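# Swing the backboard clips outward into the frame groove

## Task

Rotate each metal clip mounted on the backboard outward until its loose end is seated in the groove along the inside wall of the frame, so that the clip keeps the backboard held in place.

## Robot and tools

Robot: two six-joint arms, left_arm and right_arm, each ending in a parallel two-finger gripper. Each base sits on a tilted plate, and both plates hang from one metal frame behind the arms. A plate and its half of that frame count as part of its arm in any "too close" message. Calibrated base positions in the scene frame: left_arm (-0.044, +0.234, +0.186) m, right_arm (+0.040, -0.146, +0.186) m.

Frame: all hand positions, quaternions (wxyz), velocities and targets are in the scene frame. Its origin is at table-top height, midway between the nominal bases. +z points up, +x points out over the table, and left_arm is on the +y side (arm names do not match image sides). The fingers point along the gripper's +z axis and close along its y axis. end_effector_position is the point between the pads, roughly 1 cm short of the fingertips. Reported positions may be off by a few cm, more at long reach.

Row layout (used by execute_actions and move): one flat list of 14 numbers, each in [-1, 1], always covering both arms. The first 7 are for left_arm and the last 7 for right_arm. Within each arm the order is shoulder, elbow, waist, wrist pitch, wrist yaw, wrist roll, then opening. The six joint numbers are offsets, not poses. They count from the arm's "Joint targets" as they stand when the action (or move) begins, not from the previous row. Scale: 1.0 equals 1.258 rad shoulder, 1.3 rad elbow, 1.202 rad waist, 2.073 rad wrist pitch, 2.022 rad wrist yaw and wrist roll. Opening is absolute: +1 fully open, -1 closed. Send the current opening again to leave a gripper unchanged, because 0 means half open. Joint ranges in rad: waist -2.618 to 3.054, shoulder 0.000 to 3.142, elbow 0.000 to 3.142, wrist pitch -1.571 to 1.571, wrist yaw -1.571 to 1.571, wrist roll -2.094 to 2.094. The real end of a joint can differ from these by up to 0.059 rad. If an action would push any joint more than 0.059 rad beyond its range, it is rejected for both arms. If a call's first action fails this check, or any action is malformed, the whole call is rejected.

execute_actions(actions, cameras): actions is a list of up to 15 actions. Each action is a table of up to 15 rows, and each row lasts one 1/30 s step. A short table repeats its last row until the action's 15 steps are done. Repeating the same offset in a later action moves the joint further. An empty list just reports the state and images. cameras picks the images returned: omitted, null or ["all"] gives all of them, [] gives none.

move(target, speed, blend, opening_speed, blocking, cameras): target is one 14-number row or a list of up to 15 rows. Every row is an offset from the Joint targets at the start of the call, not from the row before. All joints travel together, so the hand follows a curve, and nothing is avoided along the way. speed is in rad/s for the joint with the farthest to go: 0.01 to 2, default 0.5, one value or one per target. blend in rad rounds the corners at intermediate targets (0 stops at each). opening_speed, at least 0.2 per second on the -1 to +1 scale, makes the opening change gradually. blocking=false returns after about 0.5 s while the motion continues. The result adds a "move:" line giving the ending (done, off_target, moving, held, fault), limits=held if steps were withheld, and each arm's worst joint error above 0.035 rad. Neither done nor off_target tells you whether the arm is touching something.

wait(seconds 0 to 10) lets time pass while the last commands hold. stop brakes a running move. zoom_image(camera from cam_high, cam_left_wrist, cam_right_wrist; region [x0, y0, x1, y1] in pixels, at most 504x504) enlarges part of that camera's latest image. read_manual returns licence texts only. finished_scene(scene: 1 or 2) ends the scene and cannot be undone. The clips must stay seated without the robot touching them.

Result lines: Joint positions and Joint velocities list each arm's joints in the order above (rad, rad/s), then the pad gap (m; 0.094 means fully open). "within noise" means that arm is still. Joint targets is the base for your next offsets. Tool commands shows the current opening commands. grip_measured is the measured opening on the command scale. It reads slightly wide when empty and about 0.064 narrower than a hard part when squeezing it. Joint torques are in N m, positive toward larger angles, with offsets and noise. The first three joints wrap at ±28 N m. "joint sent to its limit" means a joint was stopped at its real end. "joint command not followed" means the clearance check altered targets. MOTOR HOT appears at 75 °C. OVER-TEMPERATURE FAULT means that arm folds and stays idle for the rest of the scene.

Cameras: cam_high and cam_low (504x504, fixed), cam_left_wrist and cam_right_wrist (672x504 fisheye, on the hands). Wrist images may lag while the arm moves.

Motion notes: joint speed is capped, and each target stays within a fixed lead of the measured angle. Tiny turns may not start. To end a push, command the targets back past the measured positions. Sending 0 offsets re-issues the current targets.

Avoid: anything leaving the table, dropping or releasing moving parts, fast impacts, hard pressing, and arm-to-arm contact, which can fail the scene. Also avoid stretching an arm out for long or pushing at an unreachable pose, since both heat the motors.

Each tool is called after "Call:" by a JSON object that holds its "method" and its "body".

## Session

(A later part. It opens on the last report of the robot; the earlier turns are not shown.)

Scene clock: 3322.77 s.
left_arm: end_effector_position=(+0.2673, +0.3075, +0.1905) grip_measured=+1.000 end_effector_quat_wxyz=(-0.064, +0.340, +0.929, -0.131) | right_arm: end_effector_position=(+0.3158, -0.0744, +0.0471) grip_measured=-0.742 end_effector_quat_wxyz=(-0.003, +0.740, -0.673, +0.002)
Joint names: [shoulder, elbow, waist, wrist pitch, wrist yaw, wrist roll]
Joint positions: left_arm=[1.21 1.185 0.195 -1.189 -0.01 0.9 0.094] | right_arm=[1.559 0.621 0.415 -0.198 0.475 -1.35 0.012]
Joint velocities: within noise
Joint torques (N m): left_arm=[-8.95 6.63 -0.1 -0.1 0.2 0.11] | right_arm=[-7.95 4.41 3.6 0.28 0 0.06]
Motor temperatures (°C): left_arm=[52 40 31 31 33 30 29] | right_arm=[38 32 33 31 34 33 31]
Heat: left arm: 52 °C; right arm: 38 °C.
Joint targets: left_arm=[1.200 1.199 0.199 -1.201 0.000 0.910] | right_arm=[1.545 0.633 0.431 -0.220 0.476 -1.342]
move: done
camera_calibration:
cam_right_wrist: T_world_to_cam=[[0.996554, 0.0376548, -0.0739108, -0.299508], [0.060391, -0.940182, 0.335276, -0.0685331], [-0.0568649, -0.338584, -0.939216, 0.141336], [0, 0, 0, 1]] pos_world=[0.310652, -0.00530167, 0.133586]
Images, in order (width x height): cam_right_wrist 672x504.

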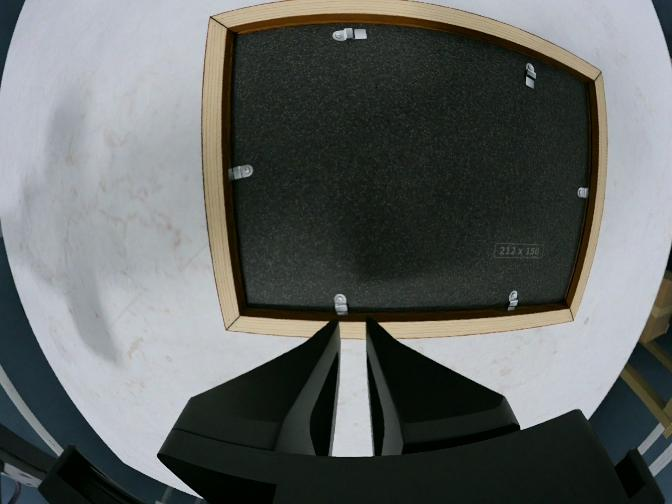

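Call:
{"method": "move", "body": {"target": [[0,0,0,0,0,0,1,0.08,0.154,0.166,-0.12,0.03,0.5,-0.234],[0,0,0,0,0,0,1,0.391,0.315,0.314,-0.0815,0.0638,1.0,-0.234]], "speed": [1.2,1.2], "blend": 0.1, "opening_speed": 1, "cameras": ["cam_right_wrist"]}}

Call:
{"method": "zoom_image", "body": {"camera": "cam_right_wrist", "region": [230, 230, 430, 400]}}

Scene clock: 3381.57 s.
left_arm: end_effector_position=(+0.2673, +0.3075, +0.1905) grip_measured=+1.000 end_effector_quat_wxyz=(-0.064, +0.340, +0.929, -0.131) | right_arm: end_effector_position=(+0.3100, +0.0658, +0.0438) grip_measured=-0.236 end_effector_quat_wxyz=(-0.011, -0.041, +0.999, -0.010)
Joint names: [shoulder, elbow, waist, wrist pitch, wrist yaw, wrist roll]
Joint positions: left_arm=[1.21 1.185 0.195 -1.189 -0.01 0.9 0.094] | right_arm=[2.017 1.027 0.788 -0.403 0.593 0.671 0.036]
Joint velocities: within noise
Joint torques (N m): left_arm=[-8.91 6.63 -0.13 -0.1 0.2 0.12] | right_arm=[-6.84 5.11 6.57 0.51 0.11 0.11]
Motor temperatures (°C): left_arm=[52 40 31 31 33 30 29] | right_arm=[39 32 34 31 34 33 31]
Heat: left arm: 52 °C; right arm: 39 °C.
Joint targets: left_arm=[1.200 1.199 0.199 -1.201 0.000 0.910] | right_arm=[2.037 1.042 0.809 -0.389 0.605 0.680]
move: done
camera_calibration:
cam_right_wrist: T_world_to_cam=[[0.0221299, -0.997839, -0.0618744, 0.0704181], [-0.932654, -0.0428965, 0.358214, 0.312498], [-0.360093, 0.0497801, -0.931587, 0.253468], [0, 0, 0, 1]] pos_world=[0.381166, 0.0710533, 0.128543]
Images, in order (width x height): cam_right_wrist 672x504.

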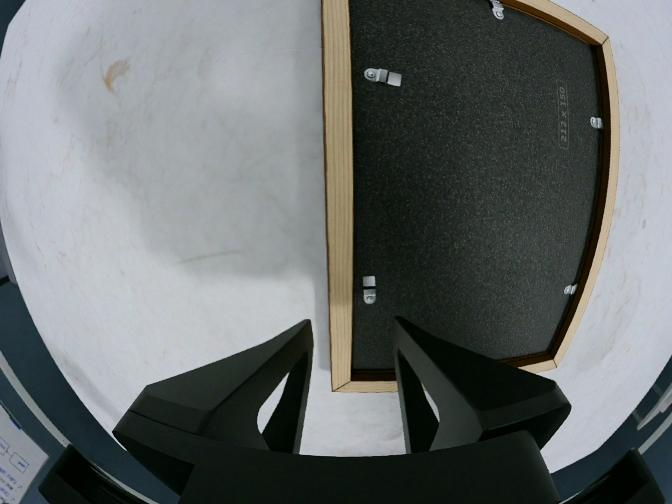

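Scaled by 2.520 from the camera's 672x504 image, which has a finer 960x720 frame.

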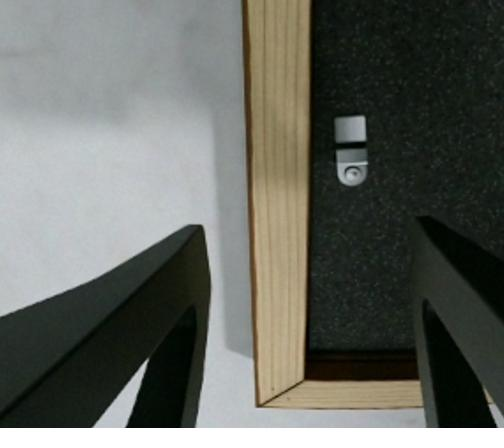

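Call:
{"method": "move", "body": {"target": [0,0,0,0,0,0,1,0.0215,0.0085,-0.0616,0.0371,-0.0168,-0.0366,-0.234], "speed": 0.3, "cameras": ["cam_right_wrist"]}}

Call:
{"method": "zoom_image", "body": {"camera": "cam_right_wrist", "region": [230, 230, 430, 400]}}

Scene clock: 3434.77 s.
left_arm: end_effector_position=(+0.2673, +0.3075, +0.1905) grip_measured=+1.000 end_effector_quat_wxyz=(-0.064, +0.340, +0.929, -0.131) | right_arm: end_effector_position=(+0.3240, +0.0671, +0.0302) grip_measured=-0.236 end_effector_quat_wxyz=(-0.003, -0.032, +0.999, +0.002)
Joint names: [shoulder, elbow, waist, wrist pitch, wrist yaw, wrist roll]
Joint positions: left_arm=[1.21 1.185 0.195 -1.189 -0.01 0.9 0.094] | right_arm=[2.041 1.038 0.741 -0.327 0.576 0.615 0.036]
Joint velocities: within noise
Joint torques (N m): left_arm=[-8.94 6.65 -0.09 -0.09 0.2 0.11] | right_arm=[-6.65 5.12 4.16 0.58 -0.04 -0.12]
Motor temperatures (°C): left_arm=[52 40 31 31 33 30 29] | right_arm=[40 33 36 31 34 33 31]
Heat: left arm: 52 °C; right arm: 40 °C.
Joint targets: left_arm=[1.200 1.199 0.199 -1.201 0.000 0.910] | right_arm=[2.064 1.053 0.734 -0.312 0.571 0.606]
move: done
camera_calibration:
cam_right_wrist: T_world_to_cam=[[0.00680942, -0.996319, -0.0854488, 0.0761285], [-0.938809, -0.0357968, 0.342572, 0.332436], [-0.34437, 0.0778874, -0.935598, 0.23887], [0, 0, 0, 1]] pos_world=[0.393835, 0.0691435, 0.116108]
Images, in order (width x height): cam_right_wrist 672x504.

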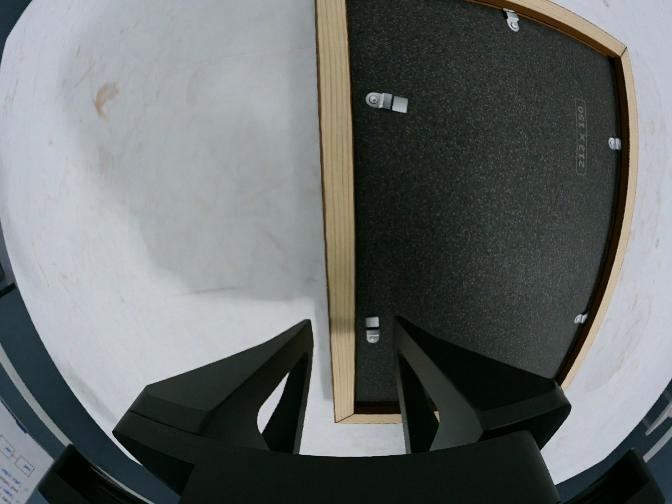

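Scaled by 2.520 from the camera's 672x504 image, which has a finer 960x720 frame.

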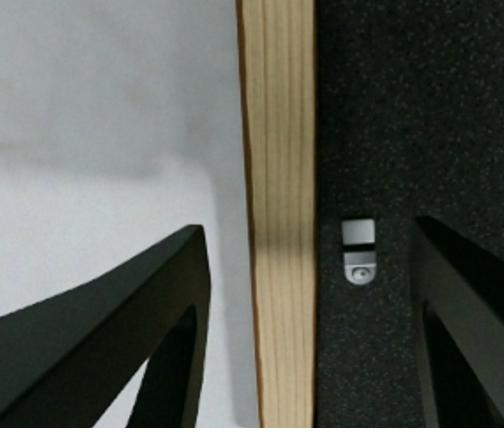

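Call:
{"method": "move", "body": {"target": [[0,0,0,0,0,0,1,0.0207,0,-0.0067,0.0164,0,-0.003,-0.234],[0,0,0,0,0,0,1,0.0342,0,-0.015,0.0256,0,-0.0045,-0.234]], "speed": [0.15,0.1], "cameras": ["cam_right_wrist"]}}

Call:
{"method": "zoom_image", "body": {"camera": "cam_right_wrist", "region": [270, 260, 430, 400]}}

Scene clock: 3452.47 s.
left_arm: end_effector_position=(+0.2673, +0.3075, +0.1905) grip_measured=+1.000 end_effector_quat_wxyz=(-0.064, +0.340, +0.929, -0.131) | right_arm: end_effector_position=(+0.3225, +0.0696, +0.0183) grip_measured=-0.236 end_effector_quat_wxyz=(-0.003, -0.030, +1.000, +0.002)
Joint names: [shoulder, elbow, waist, wrist pitch, wrist yaw, wrist roll]
Joint positions: left_arm=[1.21 1.185 0.195 -1.189 -0.01 0.9 0.094] | right_arm=[2.08 1.04 0.73 -0.282 0.574 0.606 0.036]
Joint velocities: within noise
Joint torques (N m): left_arm=[-8.95 6.61 -0.16 -0.1 0.2 0.11] | right_arm=[-6.64 4.77 3.88 0.66 -0.01 -0.12]
Motor temperatures (°C): left_arm=[52 40 31 31 33 30 29] | right_arm=[39 33 35 31 34 33 31]
Heat: left arm: 52 °C; right arm: 39 °C.
Joint targets: left_arm=[1.200 1.199 0.199 -1.201 0.000 0.910] | right_arm=[2.107 1.053 0.716 -0.259 0.571 0.597]
move: done
camera_calibration:
cam_right_wrist: T_world_to_cam=[[0.00151065, -0.996365, -0.0851697, 0.0792682], [-0.939403, -0.0306113, 0.341447, 0.335066], [-0.342813, 0.0794928, -0.936034, 0.226422], [0, 0, 0, 1]] pos_world=[0.392263, 0.0712379, 0.104283]
Images, in order (width x height): cam_right_wrist 672x504.

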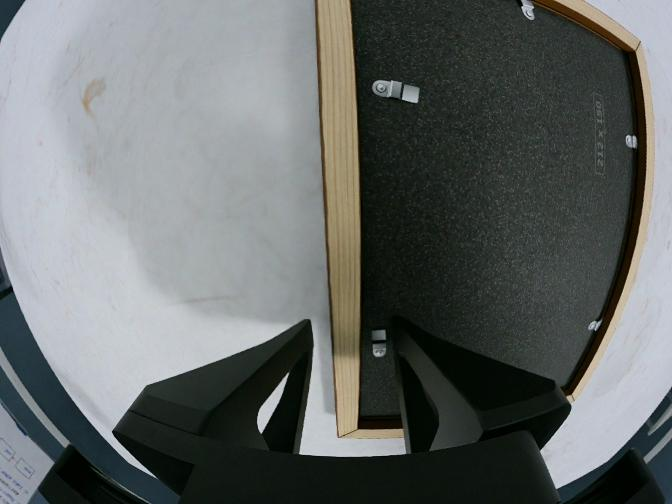

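Scaled by 3.150 from the camera's 672x504 image, which has a finer 960x720 frame.

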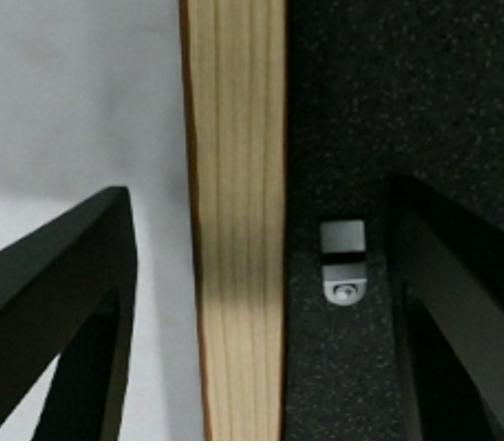

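Call:
{"method": "move", "body": {"target": [0,0,0,0,0,0,1,0,0,0,0,0,0,-0.745], "opening_speed": 0.4, "cameras": ["cam_right_wrist"]}}

Call:
{"method": "zoom_image", "body": {"camera": "cam_right_wrist", "region": [270, 260, 430, 400]}}

Scene clock: 3466.13 s.
left_arm: end_effector_position=(+0.2673, +0.3075, +0.1905) grip_measured=+1.000 end_effector_quat_wxyz=(-0.064, +0.340, +0.929, -0.131) | right_arm: end_effector_position=(+0.3242, +0.0722, +0.0182) grip_measured=-0.738 end_effector_quat_wxyz=(+0.000, -0.026, +1.000, +0.008)
Joint names: [shoulder, elbow, waist, wrist pitch, wrist yaw, wrist roll]
Joint positions: left_arm=[1.21 1.185 0.195 -1.189 -0.01 0.9 0.094] | right_arm=[2.08 1.04 0.729 -0.268 0.566 0.604 0.012]
Joint velocities: within noise
Joint torques (N m): left_arm=[-8.95 6.61 -0.12 -0.09 0.2 0.11] | right_arm=[-6.49 4.7 3.92 0.54 0.02 -0.1]
Motor temperatures (°C): left_arm=[52 40 31 31 33 30 29] | right_arm=[39 33 35 31 34 33 31]
Heat: left arm: 52 °C; right arm: 39 °C.
Joint targets: left_arm=[1.200 1.199 0.199 -1.201 0.000 0.910] | right_arm=[2.107 1.053 0.716 -0.259 0.571 0.596]
move: done
camera_calibration:
cam_right_wrist: T_world_to_cam=[[-0.00482859, -0.995202, -0.0977248, 0.0841336], [-0.941186, -0.0284946, 0.336685, 0.337357], [-0.337854, 0.0936029, -0.936533, 0.224079], [0, 0, 0, 1]] pos_world=[0.393628, 0.0723683, 0.104496]
Images, in order (width x height): cam_right_wrist 672x504.

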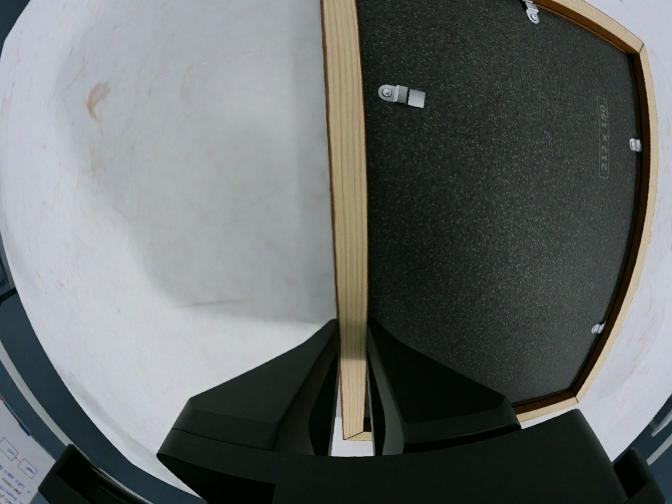

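Scaled by 3.150 from the camera's 672x504 image, which has a finer 960x720 frame.

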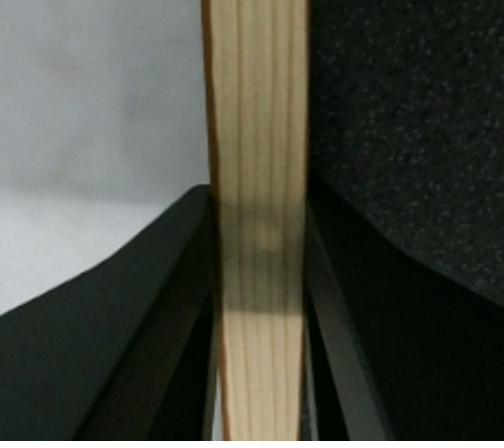

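Call:
{"method": "move", "body": {"target": [0,0,0,0,0,0,1,0,0,0,0,0,0,-0.5], "opening_speed": 1, "cameras": []}}

Call:
{"method": "move", "body": {"target": [[0,0,0,0,0,0,1,-0.059,0,0.034,-0.031,0.0045,0,-0.5],[0,0,0,0,0,0,1,-0.112,0,0.067,-0.077,0.0095,0,-0.5],[0,0,0,0,0,0,1,-0.1224,-0.0854,0.018,-0.0198,0.012,-0.761,-0.5]], "speed": [0.15,0.5,1.2], "blend": [0.01,0.03,0], "cameras": ["cam_right_wrist"]}}

Call:
{"method": "zoom_image", "body": {"camera": "cam_right_wrist", "region": [250, 230, 430, 390]}}

Scene clock: 3511.77 s.
left_arm: end_effector_position=(+0.2673, +0.3075, +0.1905) grip_measured=+1.000 end_effector_quat_wxyz=(-0.064, +0.340, +0.929, -0.131) | right_arm: end_effector_position=(+0.3242, +0.0722, +0.0182) grip_measured=-0.502 end_effector_quat_wxyz=(+0.000, -0.026, +1.000, +0.008)
Joint names: [shoulder, elbow, waist, wrist pitch, wrist yaw, wrist roll]
Joint positions: left_arm=[1.21 1.185 0.195 -1.189 -0.01 0.9 0.094] | right_arm=[2.08 1.04 0.729 -0.268 0.566 0.604 0.023]
Joint velocities: within noise
Joint torques (N m): left_arm=[-8.96 6.63 -0.1 -0.09 0.2 0.11] | right_arm=[-6.5 4.92 3.95 0.56 0.02 -0.1]
Motor temperatures (°C): left_arm=[52 40 31 31 33 30 29] | right_arm=[39 34 35 31 34 33 32]
Heat: left arm: 52 °C; right arm: 39 °C.
Joint targets: left_arm=[1.200 1.199 0.199 -1.201 0.000 0.910] | right_arm=[2.107 1.053 0.716 -0.259 0.571 0.596]
move: done
No camera images: "cameras" was empty.

Scene clock: 3514.73 s.
left_arm: end_effector_position=(+0.2673, +0.3075, +0.1905) grip_measured=+1.000 end_effector_quat_wxyz=(-0.064, +0.340, +0.929, -0.131) | right_arm: end_effector_position=(+0.3139, +0.0520, +0.0387) grip_measured=-0.502 end_effector_quat_wxyz=(+0.002, +0.725, -0.689, +0.004)
Joint names: [shoulder, elbow, waist, wrist pitch, wrist yaw, wrist roll]
Joint positions: left_arm=[1.21 1.185 0.195 -1.189 -0.01 0.9 0.094] | right_arm=[1.976 0.955 0.749 -0.314 0.592 -0.933 0.023]
Joint velocities: within noise
Joint torques (N m): left_arm=[-8.96 6.65 -0.1 -0.09 0.2 0.11] | right_arm=[-10.69 2.78 3.84 0.57 0.03 -0.12]
Motor temperatures (°C): left_arm=[52 40 31 31 33 30 29] | right_arm=[39 33 35 31 34 33 32]
Heat: left arm: 52 °C; right arm: 39 °C.
Joint targets: left_arm=[1.200 1.199 0.199 -1.201 0.000 0.910] | right_arm=[1.953 0.942 0.738 -0.300 0.595 -0.942]
move: done
camera_calibration:
cam_right_wrist: T_world_to_cam=[[0.996891, -0.00799444, -0.0783902, -0.300618], [0.0195236, -0.93876, 0.344019, 0.0656199], [-0.0763398, -0.34448, -0.935685, 0.182352], [0, 0, 0, 1]] pos_world=[0.312323, 0.122015, 0.124484]
Images, in order (width x height): cam_right_wrist 672x504.

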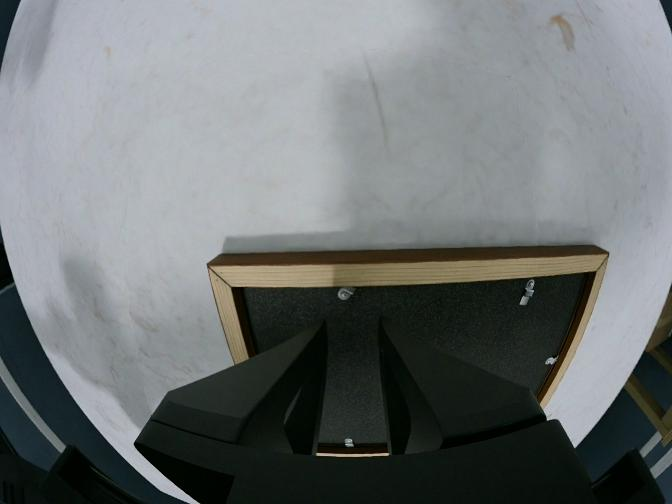

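Scaled by 2.800 from the camera's 672x504 image, which has a finer 960x720 frame.

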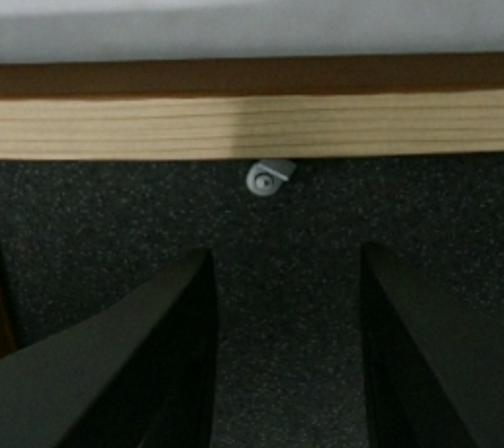

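Call:
{"method": "move", "body": {"target": [0,0,0,0,0,0,1,0.0771,0.001,-0.0212,0.033,-0.0148,-0.0158,-0.66], "speed": 0.2, "cameras": ["cam_right_wrist"]}}

Call:
{"method": "zoom_image", "body": {"camera": "cam_right_wrist", "region": [290, 260, 410, 360]}}

Scene clock: 3566.40 s.
left_arm: end_effector_position=(+0.2673, +0.3075, +0.1905) grip_measured=+1.000 end_effector_quat_wxyz=(-0.064, +0.340, +0.929, -0.131) | right_arm: end_effector_position=(+0.3116, +0.0542, +0.0207) grip_measured=-0.658 end_effector_quat_wxyz=(+0.003, +0.726, -0.688, +0.000)
Joint names: [shoulder, elbow, waist, wrist pitch, wrist yaw, wrist roll]
Joint positions: left_arm=[1.21 1.185 0.195 -1.189 -0.01 0.9 0.094] | right_arm=[2.031 0.955 0.723 -0.246 0.579 -0.966 0.016]
Joint velocities: within noise
Joint torques (N m): left_arm=[-8.94 6.63 -0.1 -0.09 0.19 0.11] | right_arm=[-6.75 2.39 3.81 0.59 -0.11 -0.08]
Motor temperatures (°C): left_arm=[52 40 31 31 33 30 29] | right_arm=[42 32 35 31 34 33 31]
Heat: left arm: 52 °C; right arm: 42 °C.
Joint targets: left_arm=[1.200 1.199 0.199 -1.201 0.000 0.910] | right_arm=[2.050 0.944 0.712 -0.232 0.565 -0.974]
move: done
camera_calibration:
cam_right_wrist: T_world_to_cam=[[0.996331, -0.00345635, -0.0855158, -0.299652], [0.0259364, -0.940005, 0.340174, 0.0721136], [-0.081561, -0.341143, -0.936466, 0.167559], [0, 0, 0, 1]] pos_world=[0.310348, 0.123913, 0.106757]
Images, in order (width x height): cam_right_wrist 672x504.

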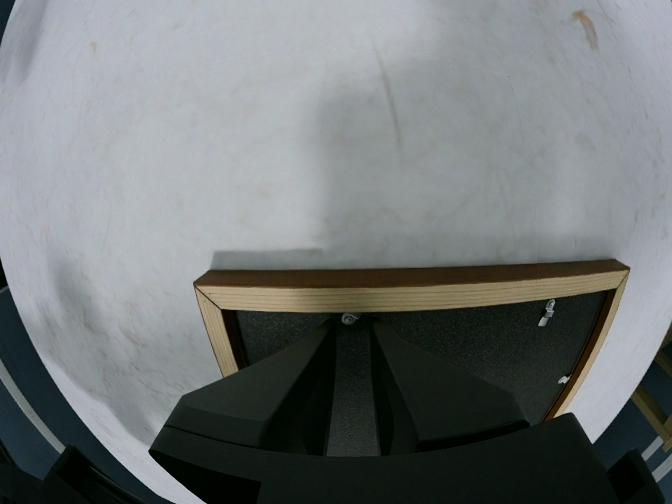

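Scaled by 4.200 from the camera's 672x504 image, which has a finer 960x720 frame.

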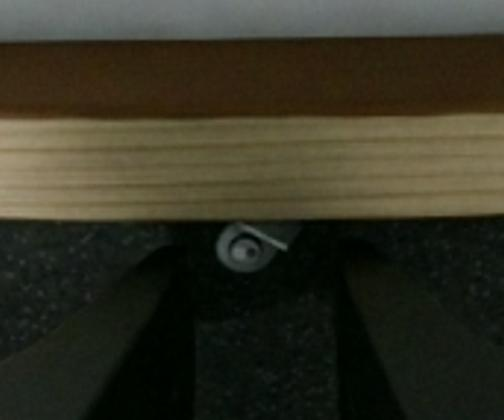

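Call:
{"method": "move", "body": {"target": [0,0,0,0,0,0,1,0.0145,0.020,-0.0025,0.0063,0,0,-0.66], "speed": 0.1, "cameras": ["cam_right_wrist"]}}

Call:
{"method": "zoom_image", "body": {"camera": "cam_right_wrist", "region": [290, 270, 410, 370]}}

Scene clock: 3590.73 s.
left_arm: end_effector_position=(+0.2673, +0.3075, +0.1905) grip_measured=+1.000 end_effector_quat_wxyz=(-0.064, +0.340, +0.929, -0.131) | right_arm: end_effector_position=(+0.3097, +0.0554, +0.0177) grip_measured=-0.658 end_effector_quat_wxyz=(+0.004, +0.727, -0.687, +0.000)
Joint names: [shoulder, elbow, waist, wrist pitch, wrist yaw, wrist roll]
Joint positions: left_arm=[1.21 1.185 0.195 -1.189 -0.01 0.9 0.094] | right_arm=[2.043 0.955 0.723 -0.236 0.578 -0.966 0.016]
Joint velocities: within noise
Joint torques (N m): left_arm=[-8.96 6.61 -0.1 -0.09 0.19 0.11] | right_arm=[-6.15 4.59 3.7 0.57 -0.06 -0.11]
Motor temperatures (°C): left_arm=[52 40 31 31 33 30 29] | right_arm=[40 32 35 31 34 33 31]
Heat: left arm: 52 °C; right arm: 40 °C.
Joint targets: left_arm=[1.200 1.199 0.199 -1.201 0.000 0.910] | right_arm=[2.069 0.970 0.709 -0.219 0.565 -0.974]
move: done
camera_calibration:
cam_right_wrist: T_world_to_cam=[[0.996163, -0.00188454, -0.0874956, -0.297996], [0.0281424, -0.939769, 0.340651, 0.0735281], [-0.0828676, -0.341806, -0.93611, 0.165456], [0, 0, 0, 1]] pos_world=[0.308494, 0.125092, 0.103764]
Images, in order (width x height): cam_right_wrist 672x504.

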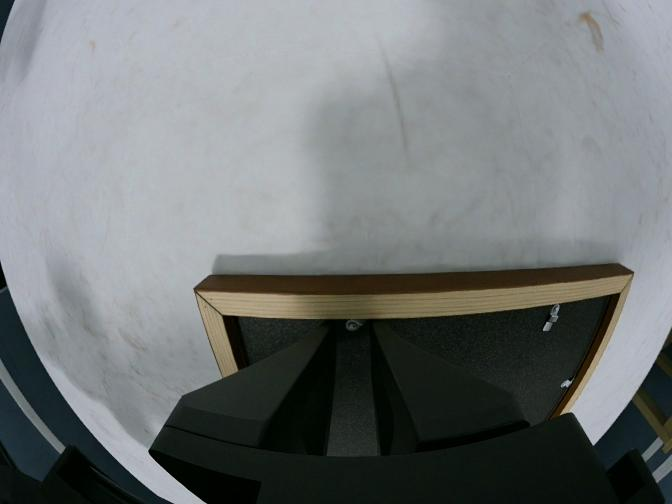

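Scaled by 4.200 from the camera's 672x504 image, which has a finer 960x720 frame.

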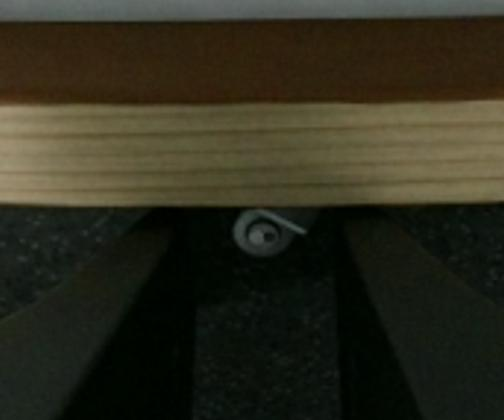

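Call:
{"method": "move", "body": {"target": [0,0,0,0,0,0,1,0,0,0,0,0,0,-0.9], "opening_speed": 0.3, "cameras": ["cam_right_wrist"]}}

Call:
{"method": "zoom_image", "body": {"camera": "cam_right_wrist", "region": [290, 270, 410, 370]}}

Call:
{"method": "move", "body": {"target": [0,0,0,0,0,0,1,0,0,0,0,0,0,-0.70], "opening_speed": 0.5, "cameras": ["cam_right_wrist"]}}

Call:
{"method": "zoom_image", "body": {"camera": "cam_right_wrist", "region": [290, 270, 410, 370]}}

Scene clock: 3610.13 s.
left_arm: end_effector_position=(+0.2673, +0.3075, +0.1905) grip_measured=+1.000 end_effector_quat_wxyz=(-0.064, +0.340, +0.929, -0.131) | right_arm: end_effector_position=(+0.3103, +0.0555, +0.0178) grip_measured=-0.896 end_effector_quat_wxyz=(+0.003, +0.726, -0.687, -0.001)
Joint names: [shoulder, elbow, waist, wrist pitch, wrist yaw, wrist roll]
Joint positions: left_arm=[1.21 1.185 0.195 -1.189 -0.01 0.9 0.094] | right_arm=[2.043 0.957 0.722 -0.237 0.578 -0.966 0.005]
Joint velocities: within noise
Joint torques (N m): left_arm=[-8.95 6.64 -0.12 -0.09 0.2 0.11] | right_arm=[-6.15 4.52 3.75 0.61 -0.08 -0.1]
Motor temperatures (°C): left_arm=[52 40 31 31 33 30 29] | right_arm=[40 33 35 31 34 33 31]
Heat: left arm: 52 °C; right arm: 40 °C.
Joint targets: left_arm=[1.200 1.199 0.199 -1.201 0.000 0.910] | right_arm=[2.069 0.970 0.710 -0.218 0.565 -0.974]
move: done
camera_calibration:
cam_right_wrist: T_world_to_cam=[[0.996167, -0.00289266, -0.0874257, -0.29853], [0.027143, -0.939897, 0.340378, 0.0739026], [-0.0831557, -0.341446, -0.936216, 0.16565], [0, 0, 0, 1]] pos_world=[0.309154, 0.125158, 0.10383]
Images, in order (width x height): cam_right_wrist 672x504.

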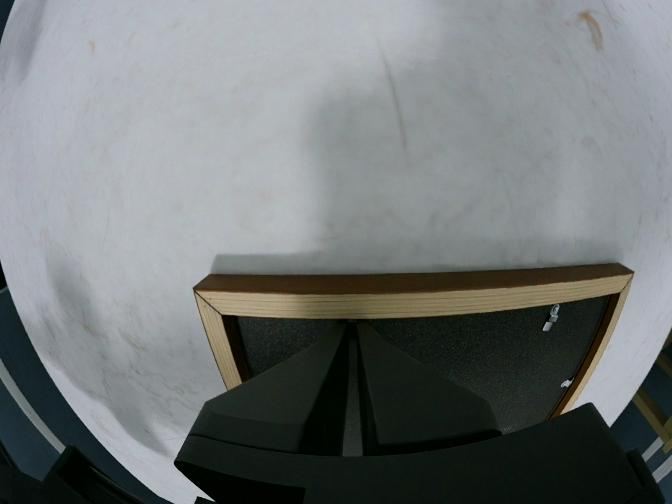

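Scaled by 4.200 from the camera's 672x504 image, which has a finer 960x720 frame.

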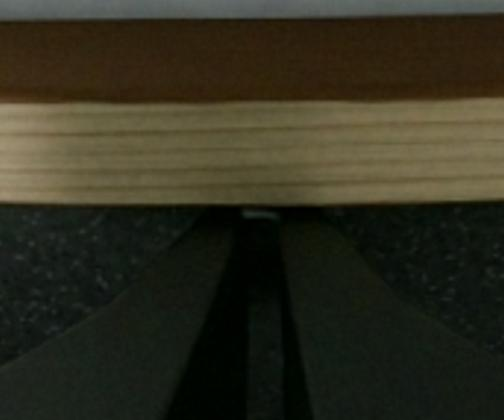

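Scene clock: 3610.73 s.
left_arm: end_effector_position=(+0.2673, +0.3075, +0.1905) grip_measured=+1.000 end_effector_quat_wxyz=(-0.064, +0.340, +0.929, -0.131) | right_arm: end_effector_position=(+0.3104, +0.0558, +0.0178) grip_measured=-0.702 end_effector_quat_wxyz=(+0.003, +0.726, -0.688, -0.001)
Joint names: [shoulder, elbow, waist, wrist pitch, wrist yaw, wrist roll]
Joint positions: left_arm=[1.21 1.185 0.195 -1.189 -0.01 0.9 0.094] | right_arm=[2.043 0.957 0.722 -0.236 0.576 -0.966 0.014]
Joint velocities: within noise
Joint torques (N m): left_arm=[-8.96 6.61 -0.12 -0.1 0.19 0.11] | right_arm=[-6.23 4.48 3.67 0.56 -0.09 -0.11]
Motor temperatures (°C): left_arm=[52 40 31 31 33 30 29] | right_arm=[40 33 35 31 34 33 31]
Heat: left arm: 52 °C; right arm: 40 °C.
Joint targets: left_arm=[1.200 1.199 0.199 -1.201 0.000 0.910] | right_arm=[2.069 0.970 0.710 -0.219 0.565 -0.974]
move: done
camera_calibration:
cam_right_wrist: T_world_to_cam=[[0.99617, -0.00339226, -0.0873712, -0.298577], [0.0265285, -0.940419, 0.33898, 0.0744423], [-0.0833155, -0.34, -0.936728, 0.165741], [0, 0, 0, 1]] pos_world=[0.309267, 0.125346, 0.103932]
Images, in order (width x height): cam_right_wrist 672x504.

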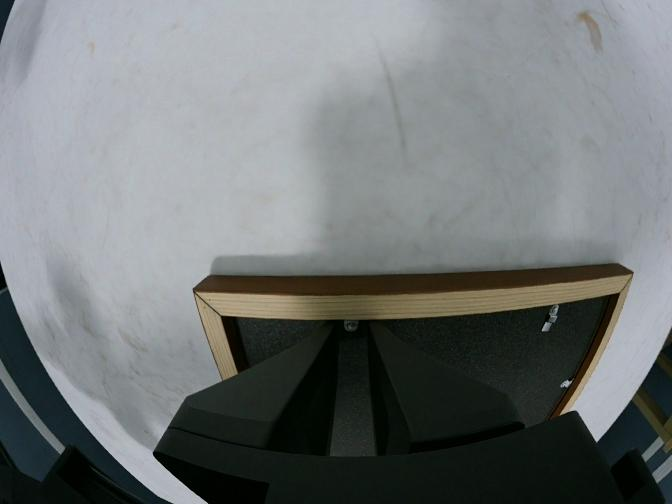

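Scaled by 4.200 from the camera's 672x504 image, which has a finer 960x720 frame.

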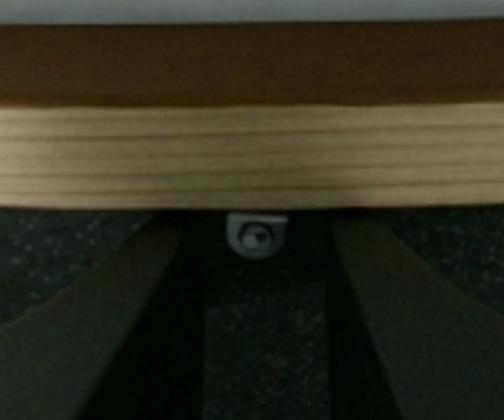

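Call:
{"method": "move", "body": {"target": [[0,0,0,0,0,0,1,-0.058,0,0.034,-0.034,0.007,0,-0.70],[0,0,0,0,0,0,1,-0.114,0,0.069,-0.082,0.012,0,-0.70],[0,0,0,0,0,0,1,0.009,0.309,-0.082,-0.170,-0.014,-0.3135,-0.70]], "speed": [0.15,0.5,0.9], "blend": [0.01,0.03,0], "cameras": ["cam_right_wrist"]}}

Call:
{"method": "zoom_image", "body": {"camera": "cam_right_wrist", "region": [250, 230, 430, 390]}}

Scene clock: 3716.93 s.
left_arm: end_effector_position=(+0.2673, +0.3075, +0.1905) grip_measured=+1.000 end_effector_quat_wxyz=(-0.064, +0.340, +0.929, -0.131) | right_arm: end_effector_position=(+0.4194, +0.0535, +0.0458) grip_measured=-0.702 end_effector_quat_wxyz=(-0.003, +0.875, -0.484, +0.004)
Joint names: [shoulder, elbow, waist, wrist pitch, wrist yaw, wrist roll]
Joint positions: left_arm=[1.21 1.185 0.195 -1.189 -0.01 0.9 0.094] | right_arm=[2.051 1.357 0.617 -0.548 0.552 -1.599 0.014]
Joint velocities: within noise
Joint torques (N m): left_arm=[-8.98 6.63 -0.09 -0.09 0.2 0.11] | right_arm=[-7.98 5.9 4.62 0.26 -0.11 -0.15]
Motor temperatures (°C): left_arm=[52 40 31 31 33 30 29] | right_arm=[40 33 35 31 34 33 31]
Heat: left arm: 52 °C; right arm: 40 °C.
Joint targets: left_arm=[1.200 1.199 0.199 -1.201 0.000 0.910] | right_arm=[2.080 1.371 0.611 -0.571 0.537 -1.608]
move: done
camera_calibration:
cam_right_wrist: T_world_to_cam=[[0.874225, 0.479883, -0.0737739, -0.380043], [0.474393, -0.811928, 0.340183, -0.134851], [0.103349, -0.332395, -0.937461, 0.121617], [0, 0, 0, 1]] pos_world=[0.383647, 0.113311, 0.131848]
Images, in order (width x height): cam_right_wrist 672x504.

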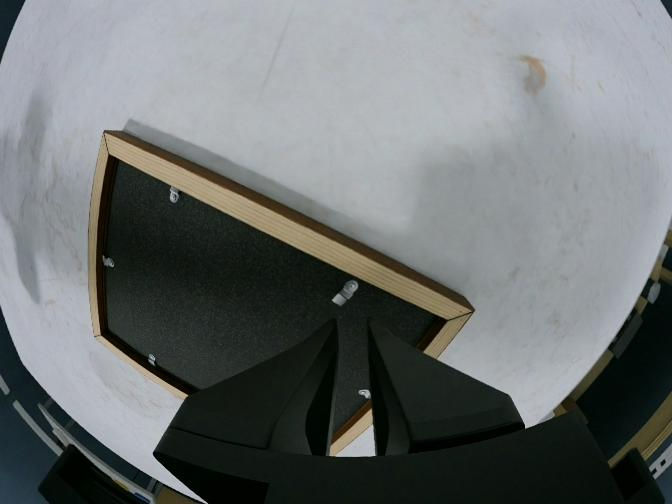

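Scaled by 2.800 from the camera's 672x504 image, which has a finer 960x720 frame.

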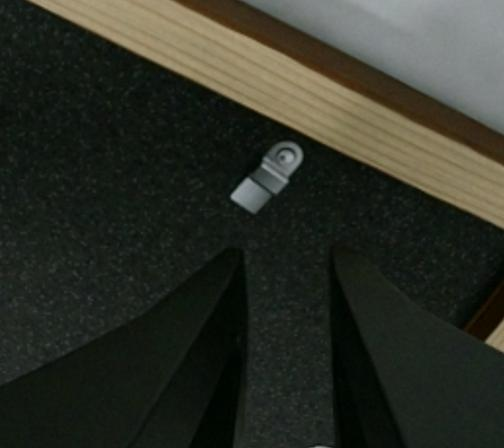

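Call:
{"method": "move", "body": {"target": [0,0,0,0,0,0,1,0.0056,-0.049,0,0.037,-0.001,0.652,-0.617], "speed": 0.9, "cameras": ["cam_right_wrist"]}}

Call:
{"method": "zoom_image", "body": {"camera": "cam_right_wrist", "region": [250, 230, 430, 390]}}

Scene clock: 3775.30 s.
left_arm: end_effector_position=(+0.2673, +0.3075, +0.1905) grip_measured=+1.000 end_effector_quat_wxyz=(-0.064, +0.340, +0.929, -0.131) | right_arm: end_effector_position=(+0.4091, +0.0550, +0.0370) grip_measured=-0.619 end_effector_quat_wxyz=(+0.001, -0.405, +0.914, +0.002)
Joint names: [shoulder, elbow, waist, wrist pitch, wrist yaw, wrist roll]
Joint positions: left_arm=[1.21 1.185 0.195 -1.189 -0.01 0.9 0.094] | right_arm=[2.061 1.321 0.617 -0.51 0.545 -0.299 0.018]
Joint velocities: within noise
Joint torques (N m): left_arm=[-8.94 6.64 -0.13 -0.09 0.2 0.11] | right_arm=[-7.98 3.38 4.53 0.6 -0.11 0.06]
Motor temperatures (°C): left_arm=[52 40 31 31 33 30 29] | right_arm=[42 33 35 31 34 33 31]
Heat: left arm: 52 °C; right arm: 42 °C.
Joint targets: left_arm=[1.200 1.199 0.199 -1.201 0.000 0.910] | right_arm=[2.087 1.308 0.611 -0.494 0.535 -0.290]
move: done
camera_calibration:
cam_right_wrist: T_world_to_cam=[[0.69824, -0.710855, -0.0845308, -0.234517], [-0.652173, -0.680357, 0.334341, 0.328059], [-0.295179, -0.178322, -0.938654, 0.269572], [0, 0, 0, 1]] pos_world=[0.457272, 0.10456, 0.123527]
Images, in order (width x height): cam_right_wrist 672x504.

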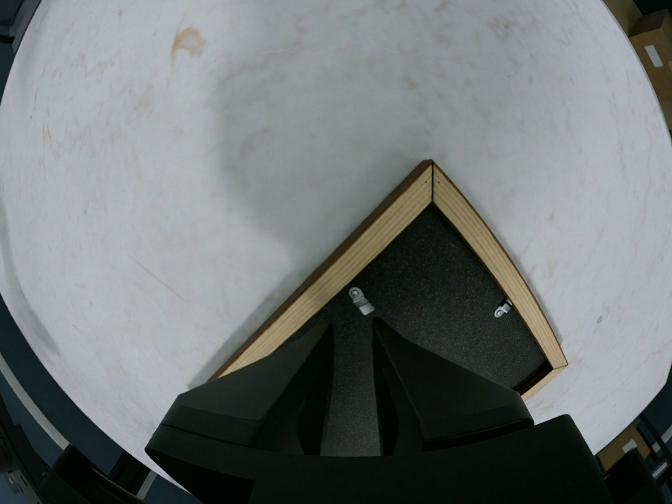

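Scaled by 2.800 from the camera's 672x504 image, which has a finer 960x720 frame.

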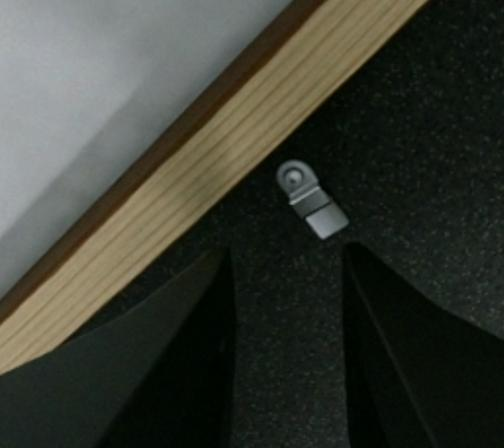

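Call:
{"method": "move", "body": {"target": [0,0,0,0,0,0,1,0.024,-0.004,-0.0278,0.0232,-0.004,-0.040,-0.596], "speed": 0.2, "cameras": ["cam_right_wrist"]}}

Call:
{"method": "zoom_image", "body": {"camera": "cam_right_wrist", "region": [290, 260, 410, 360]}}

Scene clock: 3826.77 s.
left_arm: end_effector_position=(+0.2673, +0.3075, +0.1905) grip_measured=+1.000 end_effector_quat_wxyz=(-0.064, +0.340, +0.929, -0.131) | right_arm: end_effector_position=(+0.4101, +0.0504, +0.0208) grip_measured=-0.598 end_effector_quat_wxyz=(-0.001, -0.419, +0.908, +0.000)
Joint names: [shoulder, elbow, waist, wrist pitch, wrist yaw, wrist roll]
Joint positions: left_arm=[1.21 1.185 0.195 -1.189 -0.01 0.9 0.094] | right_arm=[2.091 1.316 0.587 -0.462 0.537 -0.362 0.019]
Joint velocities: within noise
Joint torques (N m): left_arm=[-8.96 6.61 -0.14 -0.1 0.2 0.12] | right_arm=[-8.27 3.3 4.4 0.56 -0.08 -0.14]
Motor temperatures (°C): left_arm=[52 40 31 31 33 30 29] | right_arm=[43 33 35 31 34 33 31]
Heat: left arm: 52 °C; right arm: 43 °C.
Joint targets: left_arm=[1.200 1.199 0.199 -1.201 0.000 0.910] | right_arm=[2.117 1.302 0.577 -0.446 0.527 -0.370]
move: done
camera_calibration:
cam_right_wrist: T_world_to_cam=[[0.720334, -0.688569, -0.0836175, -0.250084], [-0.629256, -0.699435, 0.338862, 0.322559], [-0.291815, -0.191477, -0.937113, 0.253115], [0, 0, 0, 1]] pos_world=[0.456979, 0.101874, 0.106983]
Images, in order (width x height): cam_right_wrist 672x504.

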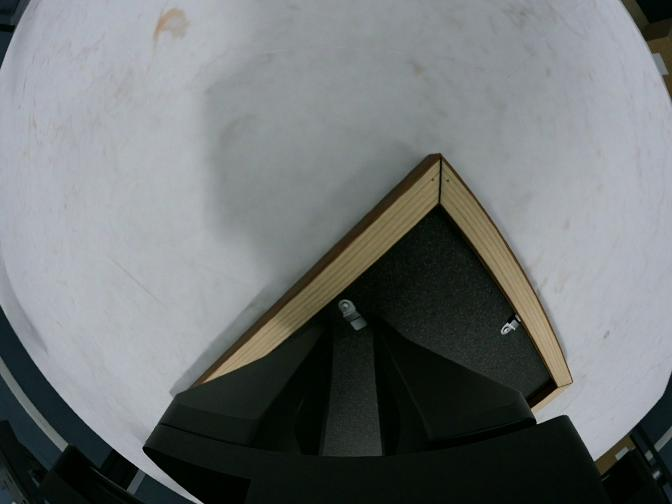

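Scaled by 4.200 from the camera's 672x504 image, which has a finer 960x720 frame.

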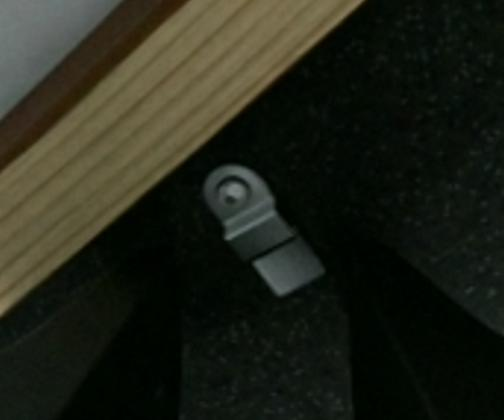

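Call:
{"method": "move", "body": {"target": [0,0,0,0,0,0,1,0.0085,0,-0.0045,0.0065,-0.001,-0.0025,-0.596], "speed": 0.1, "cameras": ["cam_right_wrist"]}}

Call:
{"method": "zoom_image", "body": {"camera": "cam_right_wrist", "region": [290, 260, 410, 360]}}

Scene clock: 3849.50 s.
left_arm: end_effector_position=(+0.2673, +0.3075, +0.1905) grip_measured=+1.000 end_effector_quat_wxyz=(-0.064, +0.340, +0.929, -0.131) | right_arm: end_effector_position=(+0.4098, +0.0520, +0.0185) grip_measured=-0.598 end_effector_quat_wxyz=(+0.000, -0.421, +0.907, +0.001)
Joint names: [shoulder, elbow, waist, wrist pitch, wrist yaw, wrist roll]
Joint positions: left_arm=[1.21 1.185 0.195 -1.189 -0.01 0.9 0.094] | right_arm=[2.098 1.316 0.586 -0.452 0.535 -0.367 0.019]
Joint velocities: within noise
Joint torques (N m): left_arm=[-8.95 6.67 -0.13 -0.09 0.2 0.11] | right_arm=[-7.91 3.26 3.95 0.62 -0.13 -0.09]
Motor temperatures (°C): left_arm=[52 40 31 31 33 30 29] | right_arm=[41 33 35 31 34 33 31]
Heat: left arm: 52 °C; right arm: 41 °C.
Joint targets: left_arm=[1.200 1.199 0.199 -1.201 0.000 0.910] | right_arm=[2.128 1.302 0.572 -0.433 0.525 -0.376]
move: done
camera_calibration:
cam_right_wrist: T_world_to_cam=[[0.722933, -0.68571, -0.0846796, -0.250138], [-0.627025, -0.702608, 0.336424, 0.323481], [-0.290186, -0.190115, -0.937896, 0.250391], [0, 0, 0, 1]] pos_world=[0.456324, 0.103362, 0.104833]
Images, in order (width x height): cam_right_wrist 672x504.

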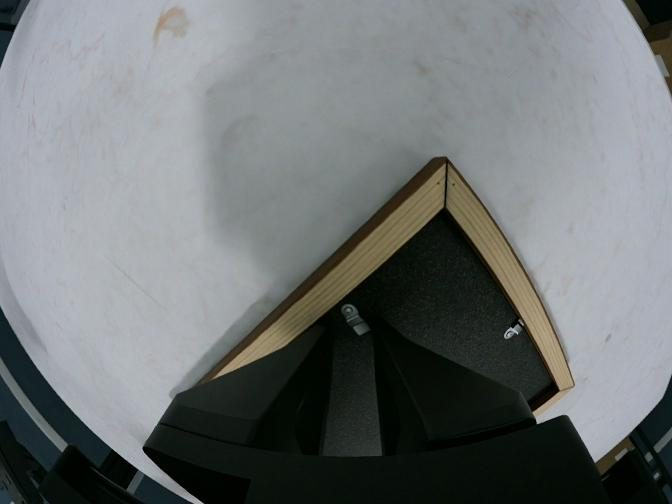

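Scaled by 4.200 from the camera's 672x504 image, which has a finer 960x720 frame.

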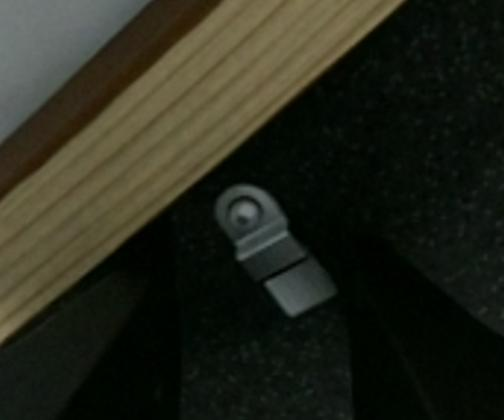

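Call:
{"method": "move", "body": {"target": [0,0,0,0,0,0,1,0,0,0,0,0,0,-0.88], "opening_speed": 0.3, "cameras": ["cam_right_wrist"]}}

Call:
{"method": "zoom_image", "body": {"camera": "cam_right_wrist", "region": [290, 260, 410, 360]}}

Call:
{"method": "move", "body": {"target": [0,0,0,0,0,0,1,0,0,0,0,0,0,-0.70], "opening_speed": 0.5, "cameras": ["cam_right_wrist"]}}

Call:
{"method": "zoom_image", "body": {"camera": "cam_right_wrist", "region": [290, 260, 410, 360]}}

Scene clock: 3863.13 s.
left_arm: end_effector_position=(+0.2673, +0.3075, +0.1905) grip_measured=+1.000 end_effector_quat_wxyz=(-0.064, +0.340, +0.929, -0.131) | right_arm: end_effector_position=(+0.4096, +0.0519, +0.0183) grip_measured=-0.875 end_effector_quat_wxyz=(-0.001, -0.422, +0.907, +0.002)
Joint names: [shoulder, elbow, waist, wrist pitch, wrist yaw, wrist roll]
Joint positions: left_arm=[1.21 1.185 0.195 -1.189 -0.01 0.9 0.094] | right_arm=[2.098 1.316 0.585 -0.452 0.533 -0.37 0.006]
Joint velocities: within noise
Joint torques (N m): left_arm=[-8.94 6.65 -0.13 -0.09 0.19 0.11] | right_arm=[-8.16 3.36 4.05 0.62 -0.07 -0.08]
Motor temperatures (°C): left_arm=[52 40 31 31 33 30 29] | right_arm=[41 33 35 31 34 33 31]
Heat: left arm: 52 °C; right arm: 41 °C.
Joint targets: left_arm=[1.200 1.199 0.199 -1.201 0.000 0.910] | right_arm=[2.128 1.302 0.572 -0.433 0.525 -0.376]
move: done
camera_calibration:
cam_right_wrist: T_world_to_cam=[[0.72435, -0.683989, -0.0864619, -0.250706], [-0.624975, -0.704391, 0.336511, 0.322662], [-0.291073, -0.189715, -0.937702, 0.250537], [0, 0, 0, 1]] pos_world=[0.456179, 0.103331, 0.104673]
Images, in order (width x height): cam_right_wrist 672x504.

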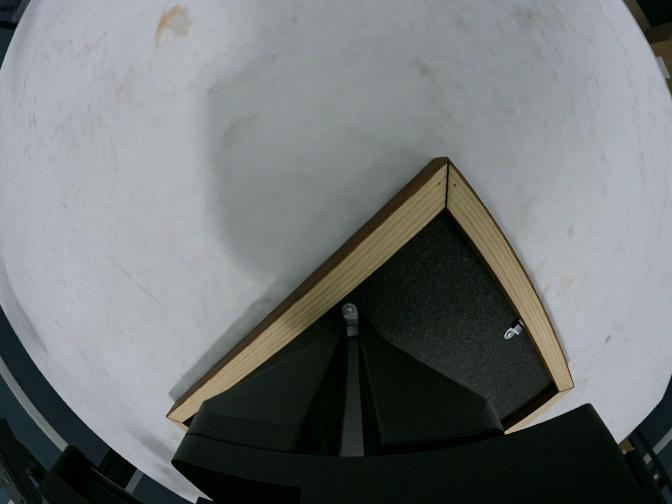

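Scaled by 4.200 from the camera's 672x504 image, which has a finer 960x720 frame.

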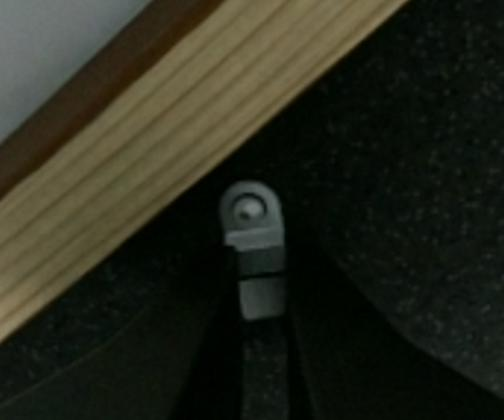

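Scene clock: 3863.70 s.
left_arm: end_effector_position=(+0.2673, +0.3075, +0.1905) grip_measured=+1.000 end_effector_quat_wxyz=(-0.064, +0.340, +0.929, -0.131) | right_arm: end_effector_position=(+0.4090, +0.0531, +0.0183) grip_measured=-0.702 end_effector_quat_wxyz=(-0.001, -0.422, +0.907, +0.006)
Joint names: [shoulder, elbow, waist, wrist pitch, wrist yaw, wrist roll]
Joint positions: left_arm=[1.21 1.185 0.195 -1.189 -0.01 0.9 0.094] | right_arm=[2.098 1.316 0.585 -0.452 0.526 -0.37 0.014]
Joint velocities: within noise
Joint torques (N m): left_arm=[-8.96 6.64 -0.14 -0.1 0.2 0.11] | right_arm=[-7.86 3.18 4.04 0.65 0.01 -0.11]
Motor temperatures (°C): left_arm=[52 40 31 31 33 30 29] | right_arm=[41 33 35 31 34 33 31]
Heat: left arm: 52 °C; right arm: 41 °C.
Joint targets: left_arm=[1.200 1.199 0.199 -1.201 0.000 0.910] | right_arm=[2.128 1.302 0.572 -0.433 0.525 -0.376]
move: done
camera_calibration:
cam_right_wrist: T_world_to_cam=[[0.724012, -0.683394, -0.0936931, -0.249176], [-0.623751, -0.706627, 0.334084, 0.322752], [-0.294517, -0.18344, -0.937875, 0.251661], [0, 0, 0, 1]] pos_world=[0.455843, 0.103944, 0.104854]
Images, in order (width x height): cam_right_wrist 672x504.

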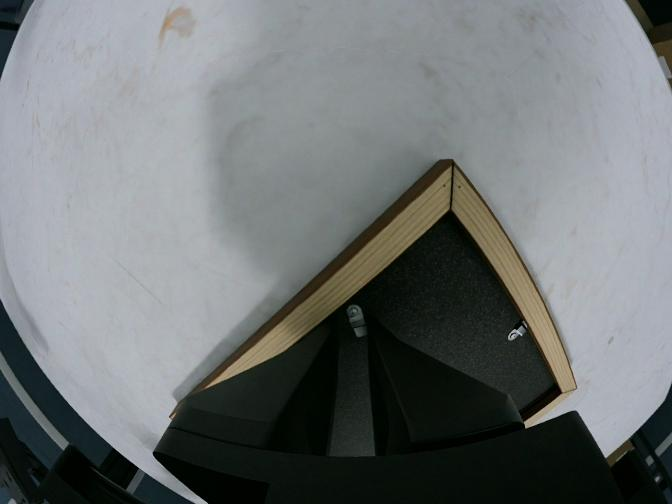

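Scaled by 4.200 from the camera's 672x504 image, which has a finer 960x720 frame.

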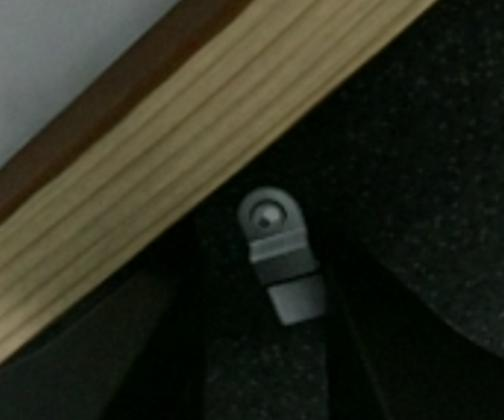

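Call:
{"method": "move", "body": {"target": [[0,0,0,0,0,0,1,-0.058,0,0.031,-0.033,0.010,0,-0.6],[0,0,0,0,0,0,1,-0.088,0,0.051,-0.060,0.013,0,-0.6],[0,0,0,0,0,0,1,-0.008,0.043,0.080,-0.0516,0.023,0.451,0.149]], "speed": [0.15,0.5,0.7], "blend": [0.01,0.02,0], "opening_speed": 1.5, "cameras": ["cam_right_wrist"]}}

Call:
{"method": "zoom_image", "body": {"camera": "cam_right_wrist", "region": [250, 230, 450, 390]}}

Scene clock: 3920.80 s.
left_arm: end_effector_position=(+0.2673, +0.3075, +0.1905) grip_measured=+1.000 end_effector_quat_wxyz=(-0.064, +0.340, +0.929, -0.131) | right_arm: end_effector_position=(+0.4009, +0.0633, +0.0354) grip_measured=+0.147 end_effector_quat_wxyz=(-0.006, -0.024, +1.000, -0.007)
Joint names: [shoulder, elbow, waist, wrist pitch, wrist yaw, wrist roll]
Joint positions: left_arm=[1.21 1.185 0.195 -1.189 -0.01 0.9 0.094] | right_arm=[2.092 1.34 0.643 -0.534 0.561 0.528 0.054]
Joint velocities: within noise
Joint torques (N m): left_arm=[-8.92 6.63 -0.12 -0.1 0.19 0.11] | right_arm=[-8.29 6.23 7.12 0.35 0.11 0.1]
Motor temperatures (°C): left_arm=[52 40 31 31 33 30 29] | right_arm=[40 33 36 31 34 33 31]
Heat: left arm: 52 °C; right arm: 40 °C.
Joint targets: left_arm=[1.200 1.199 0.199 -1.201 0.000 0.910] | right_arm=[2.118 1.358 0.668 -0.540 0.571 0.536]
move: done
camera_calibration:
cam_right_wrist: T_world_to_cam=[[-0.0107133, -0.997589, -0.0685636, 0.0787263], [-0.937548, -0.0138206, 0.347582, 0.400629], [-0.347692, 0.0680054, -0.935139, 0.272503], [0, 0, 0, 1]] pos_world=[0.4712, 0.0655418, 0.120975]
Images, in order (width x height): cam_right_wrist 672x504.

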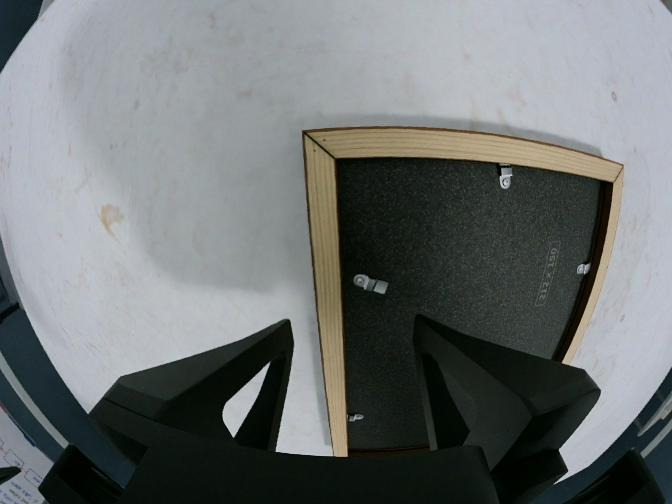

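Scaled by 2.520 from the camera's 672x504 image, which has a finer 960x720 frame.

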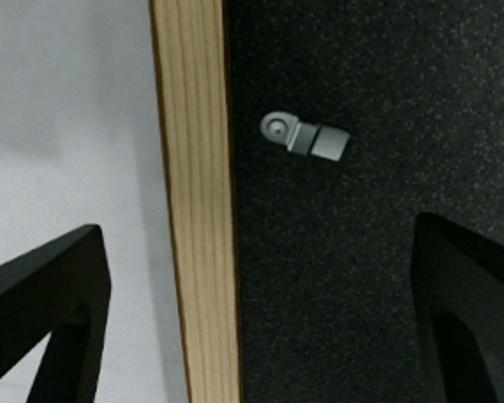

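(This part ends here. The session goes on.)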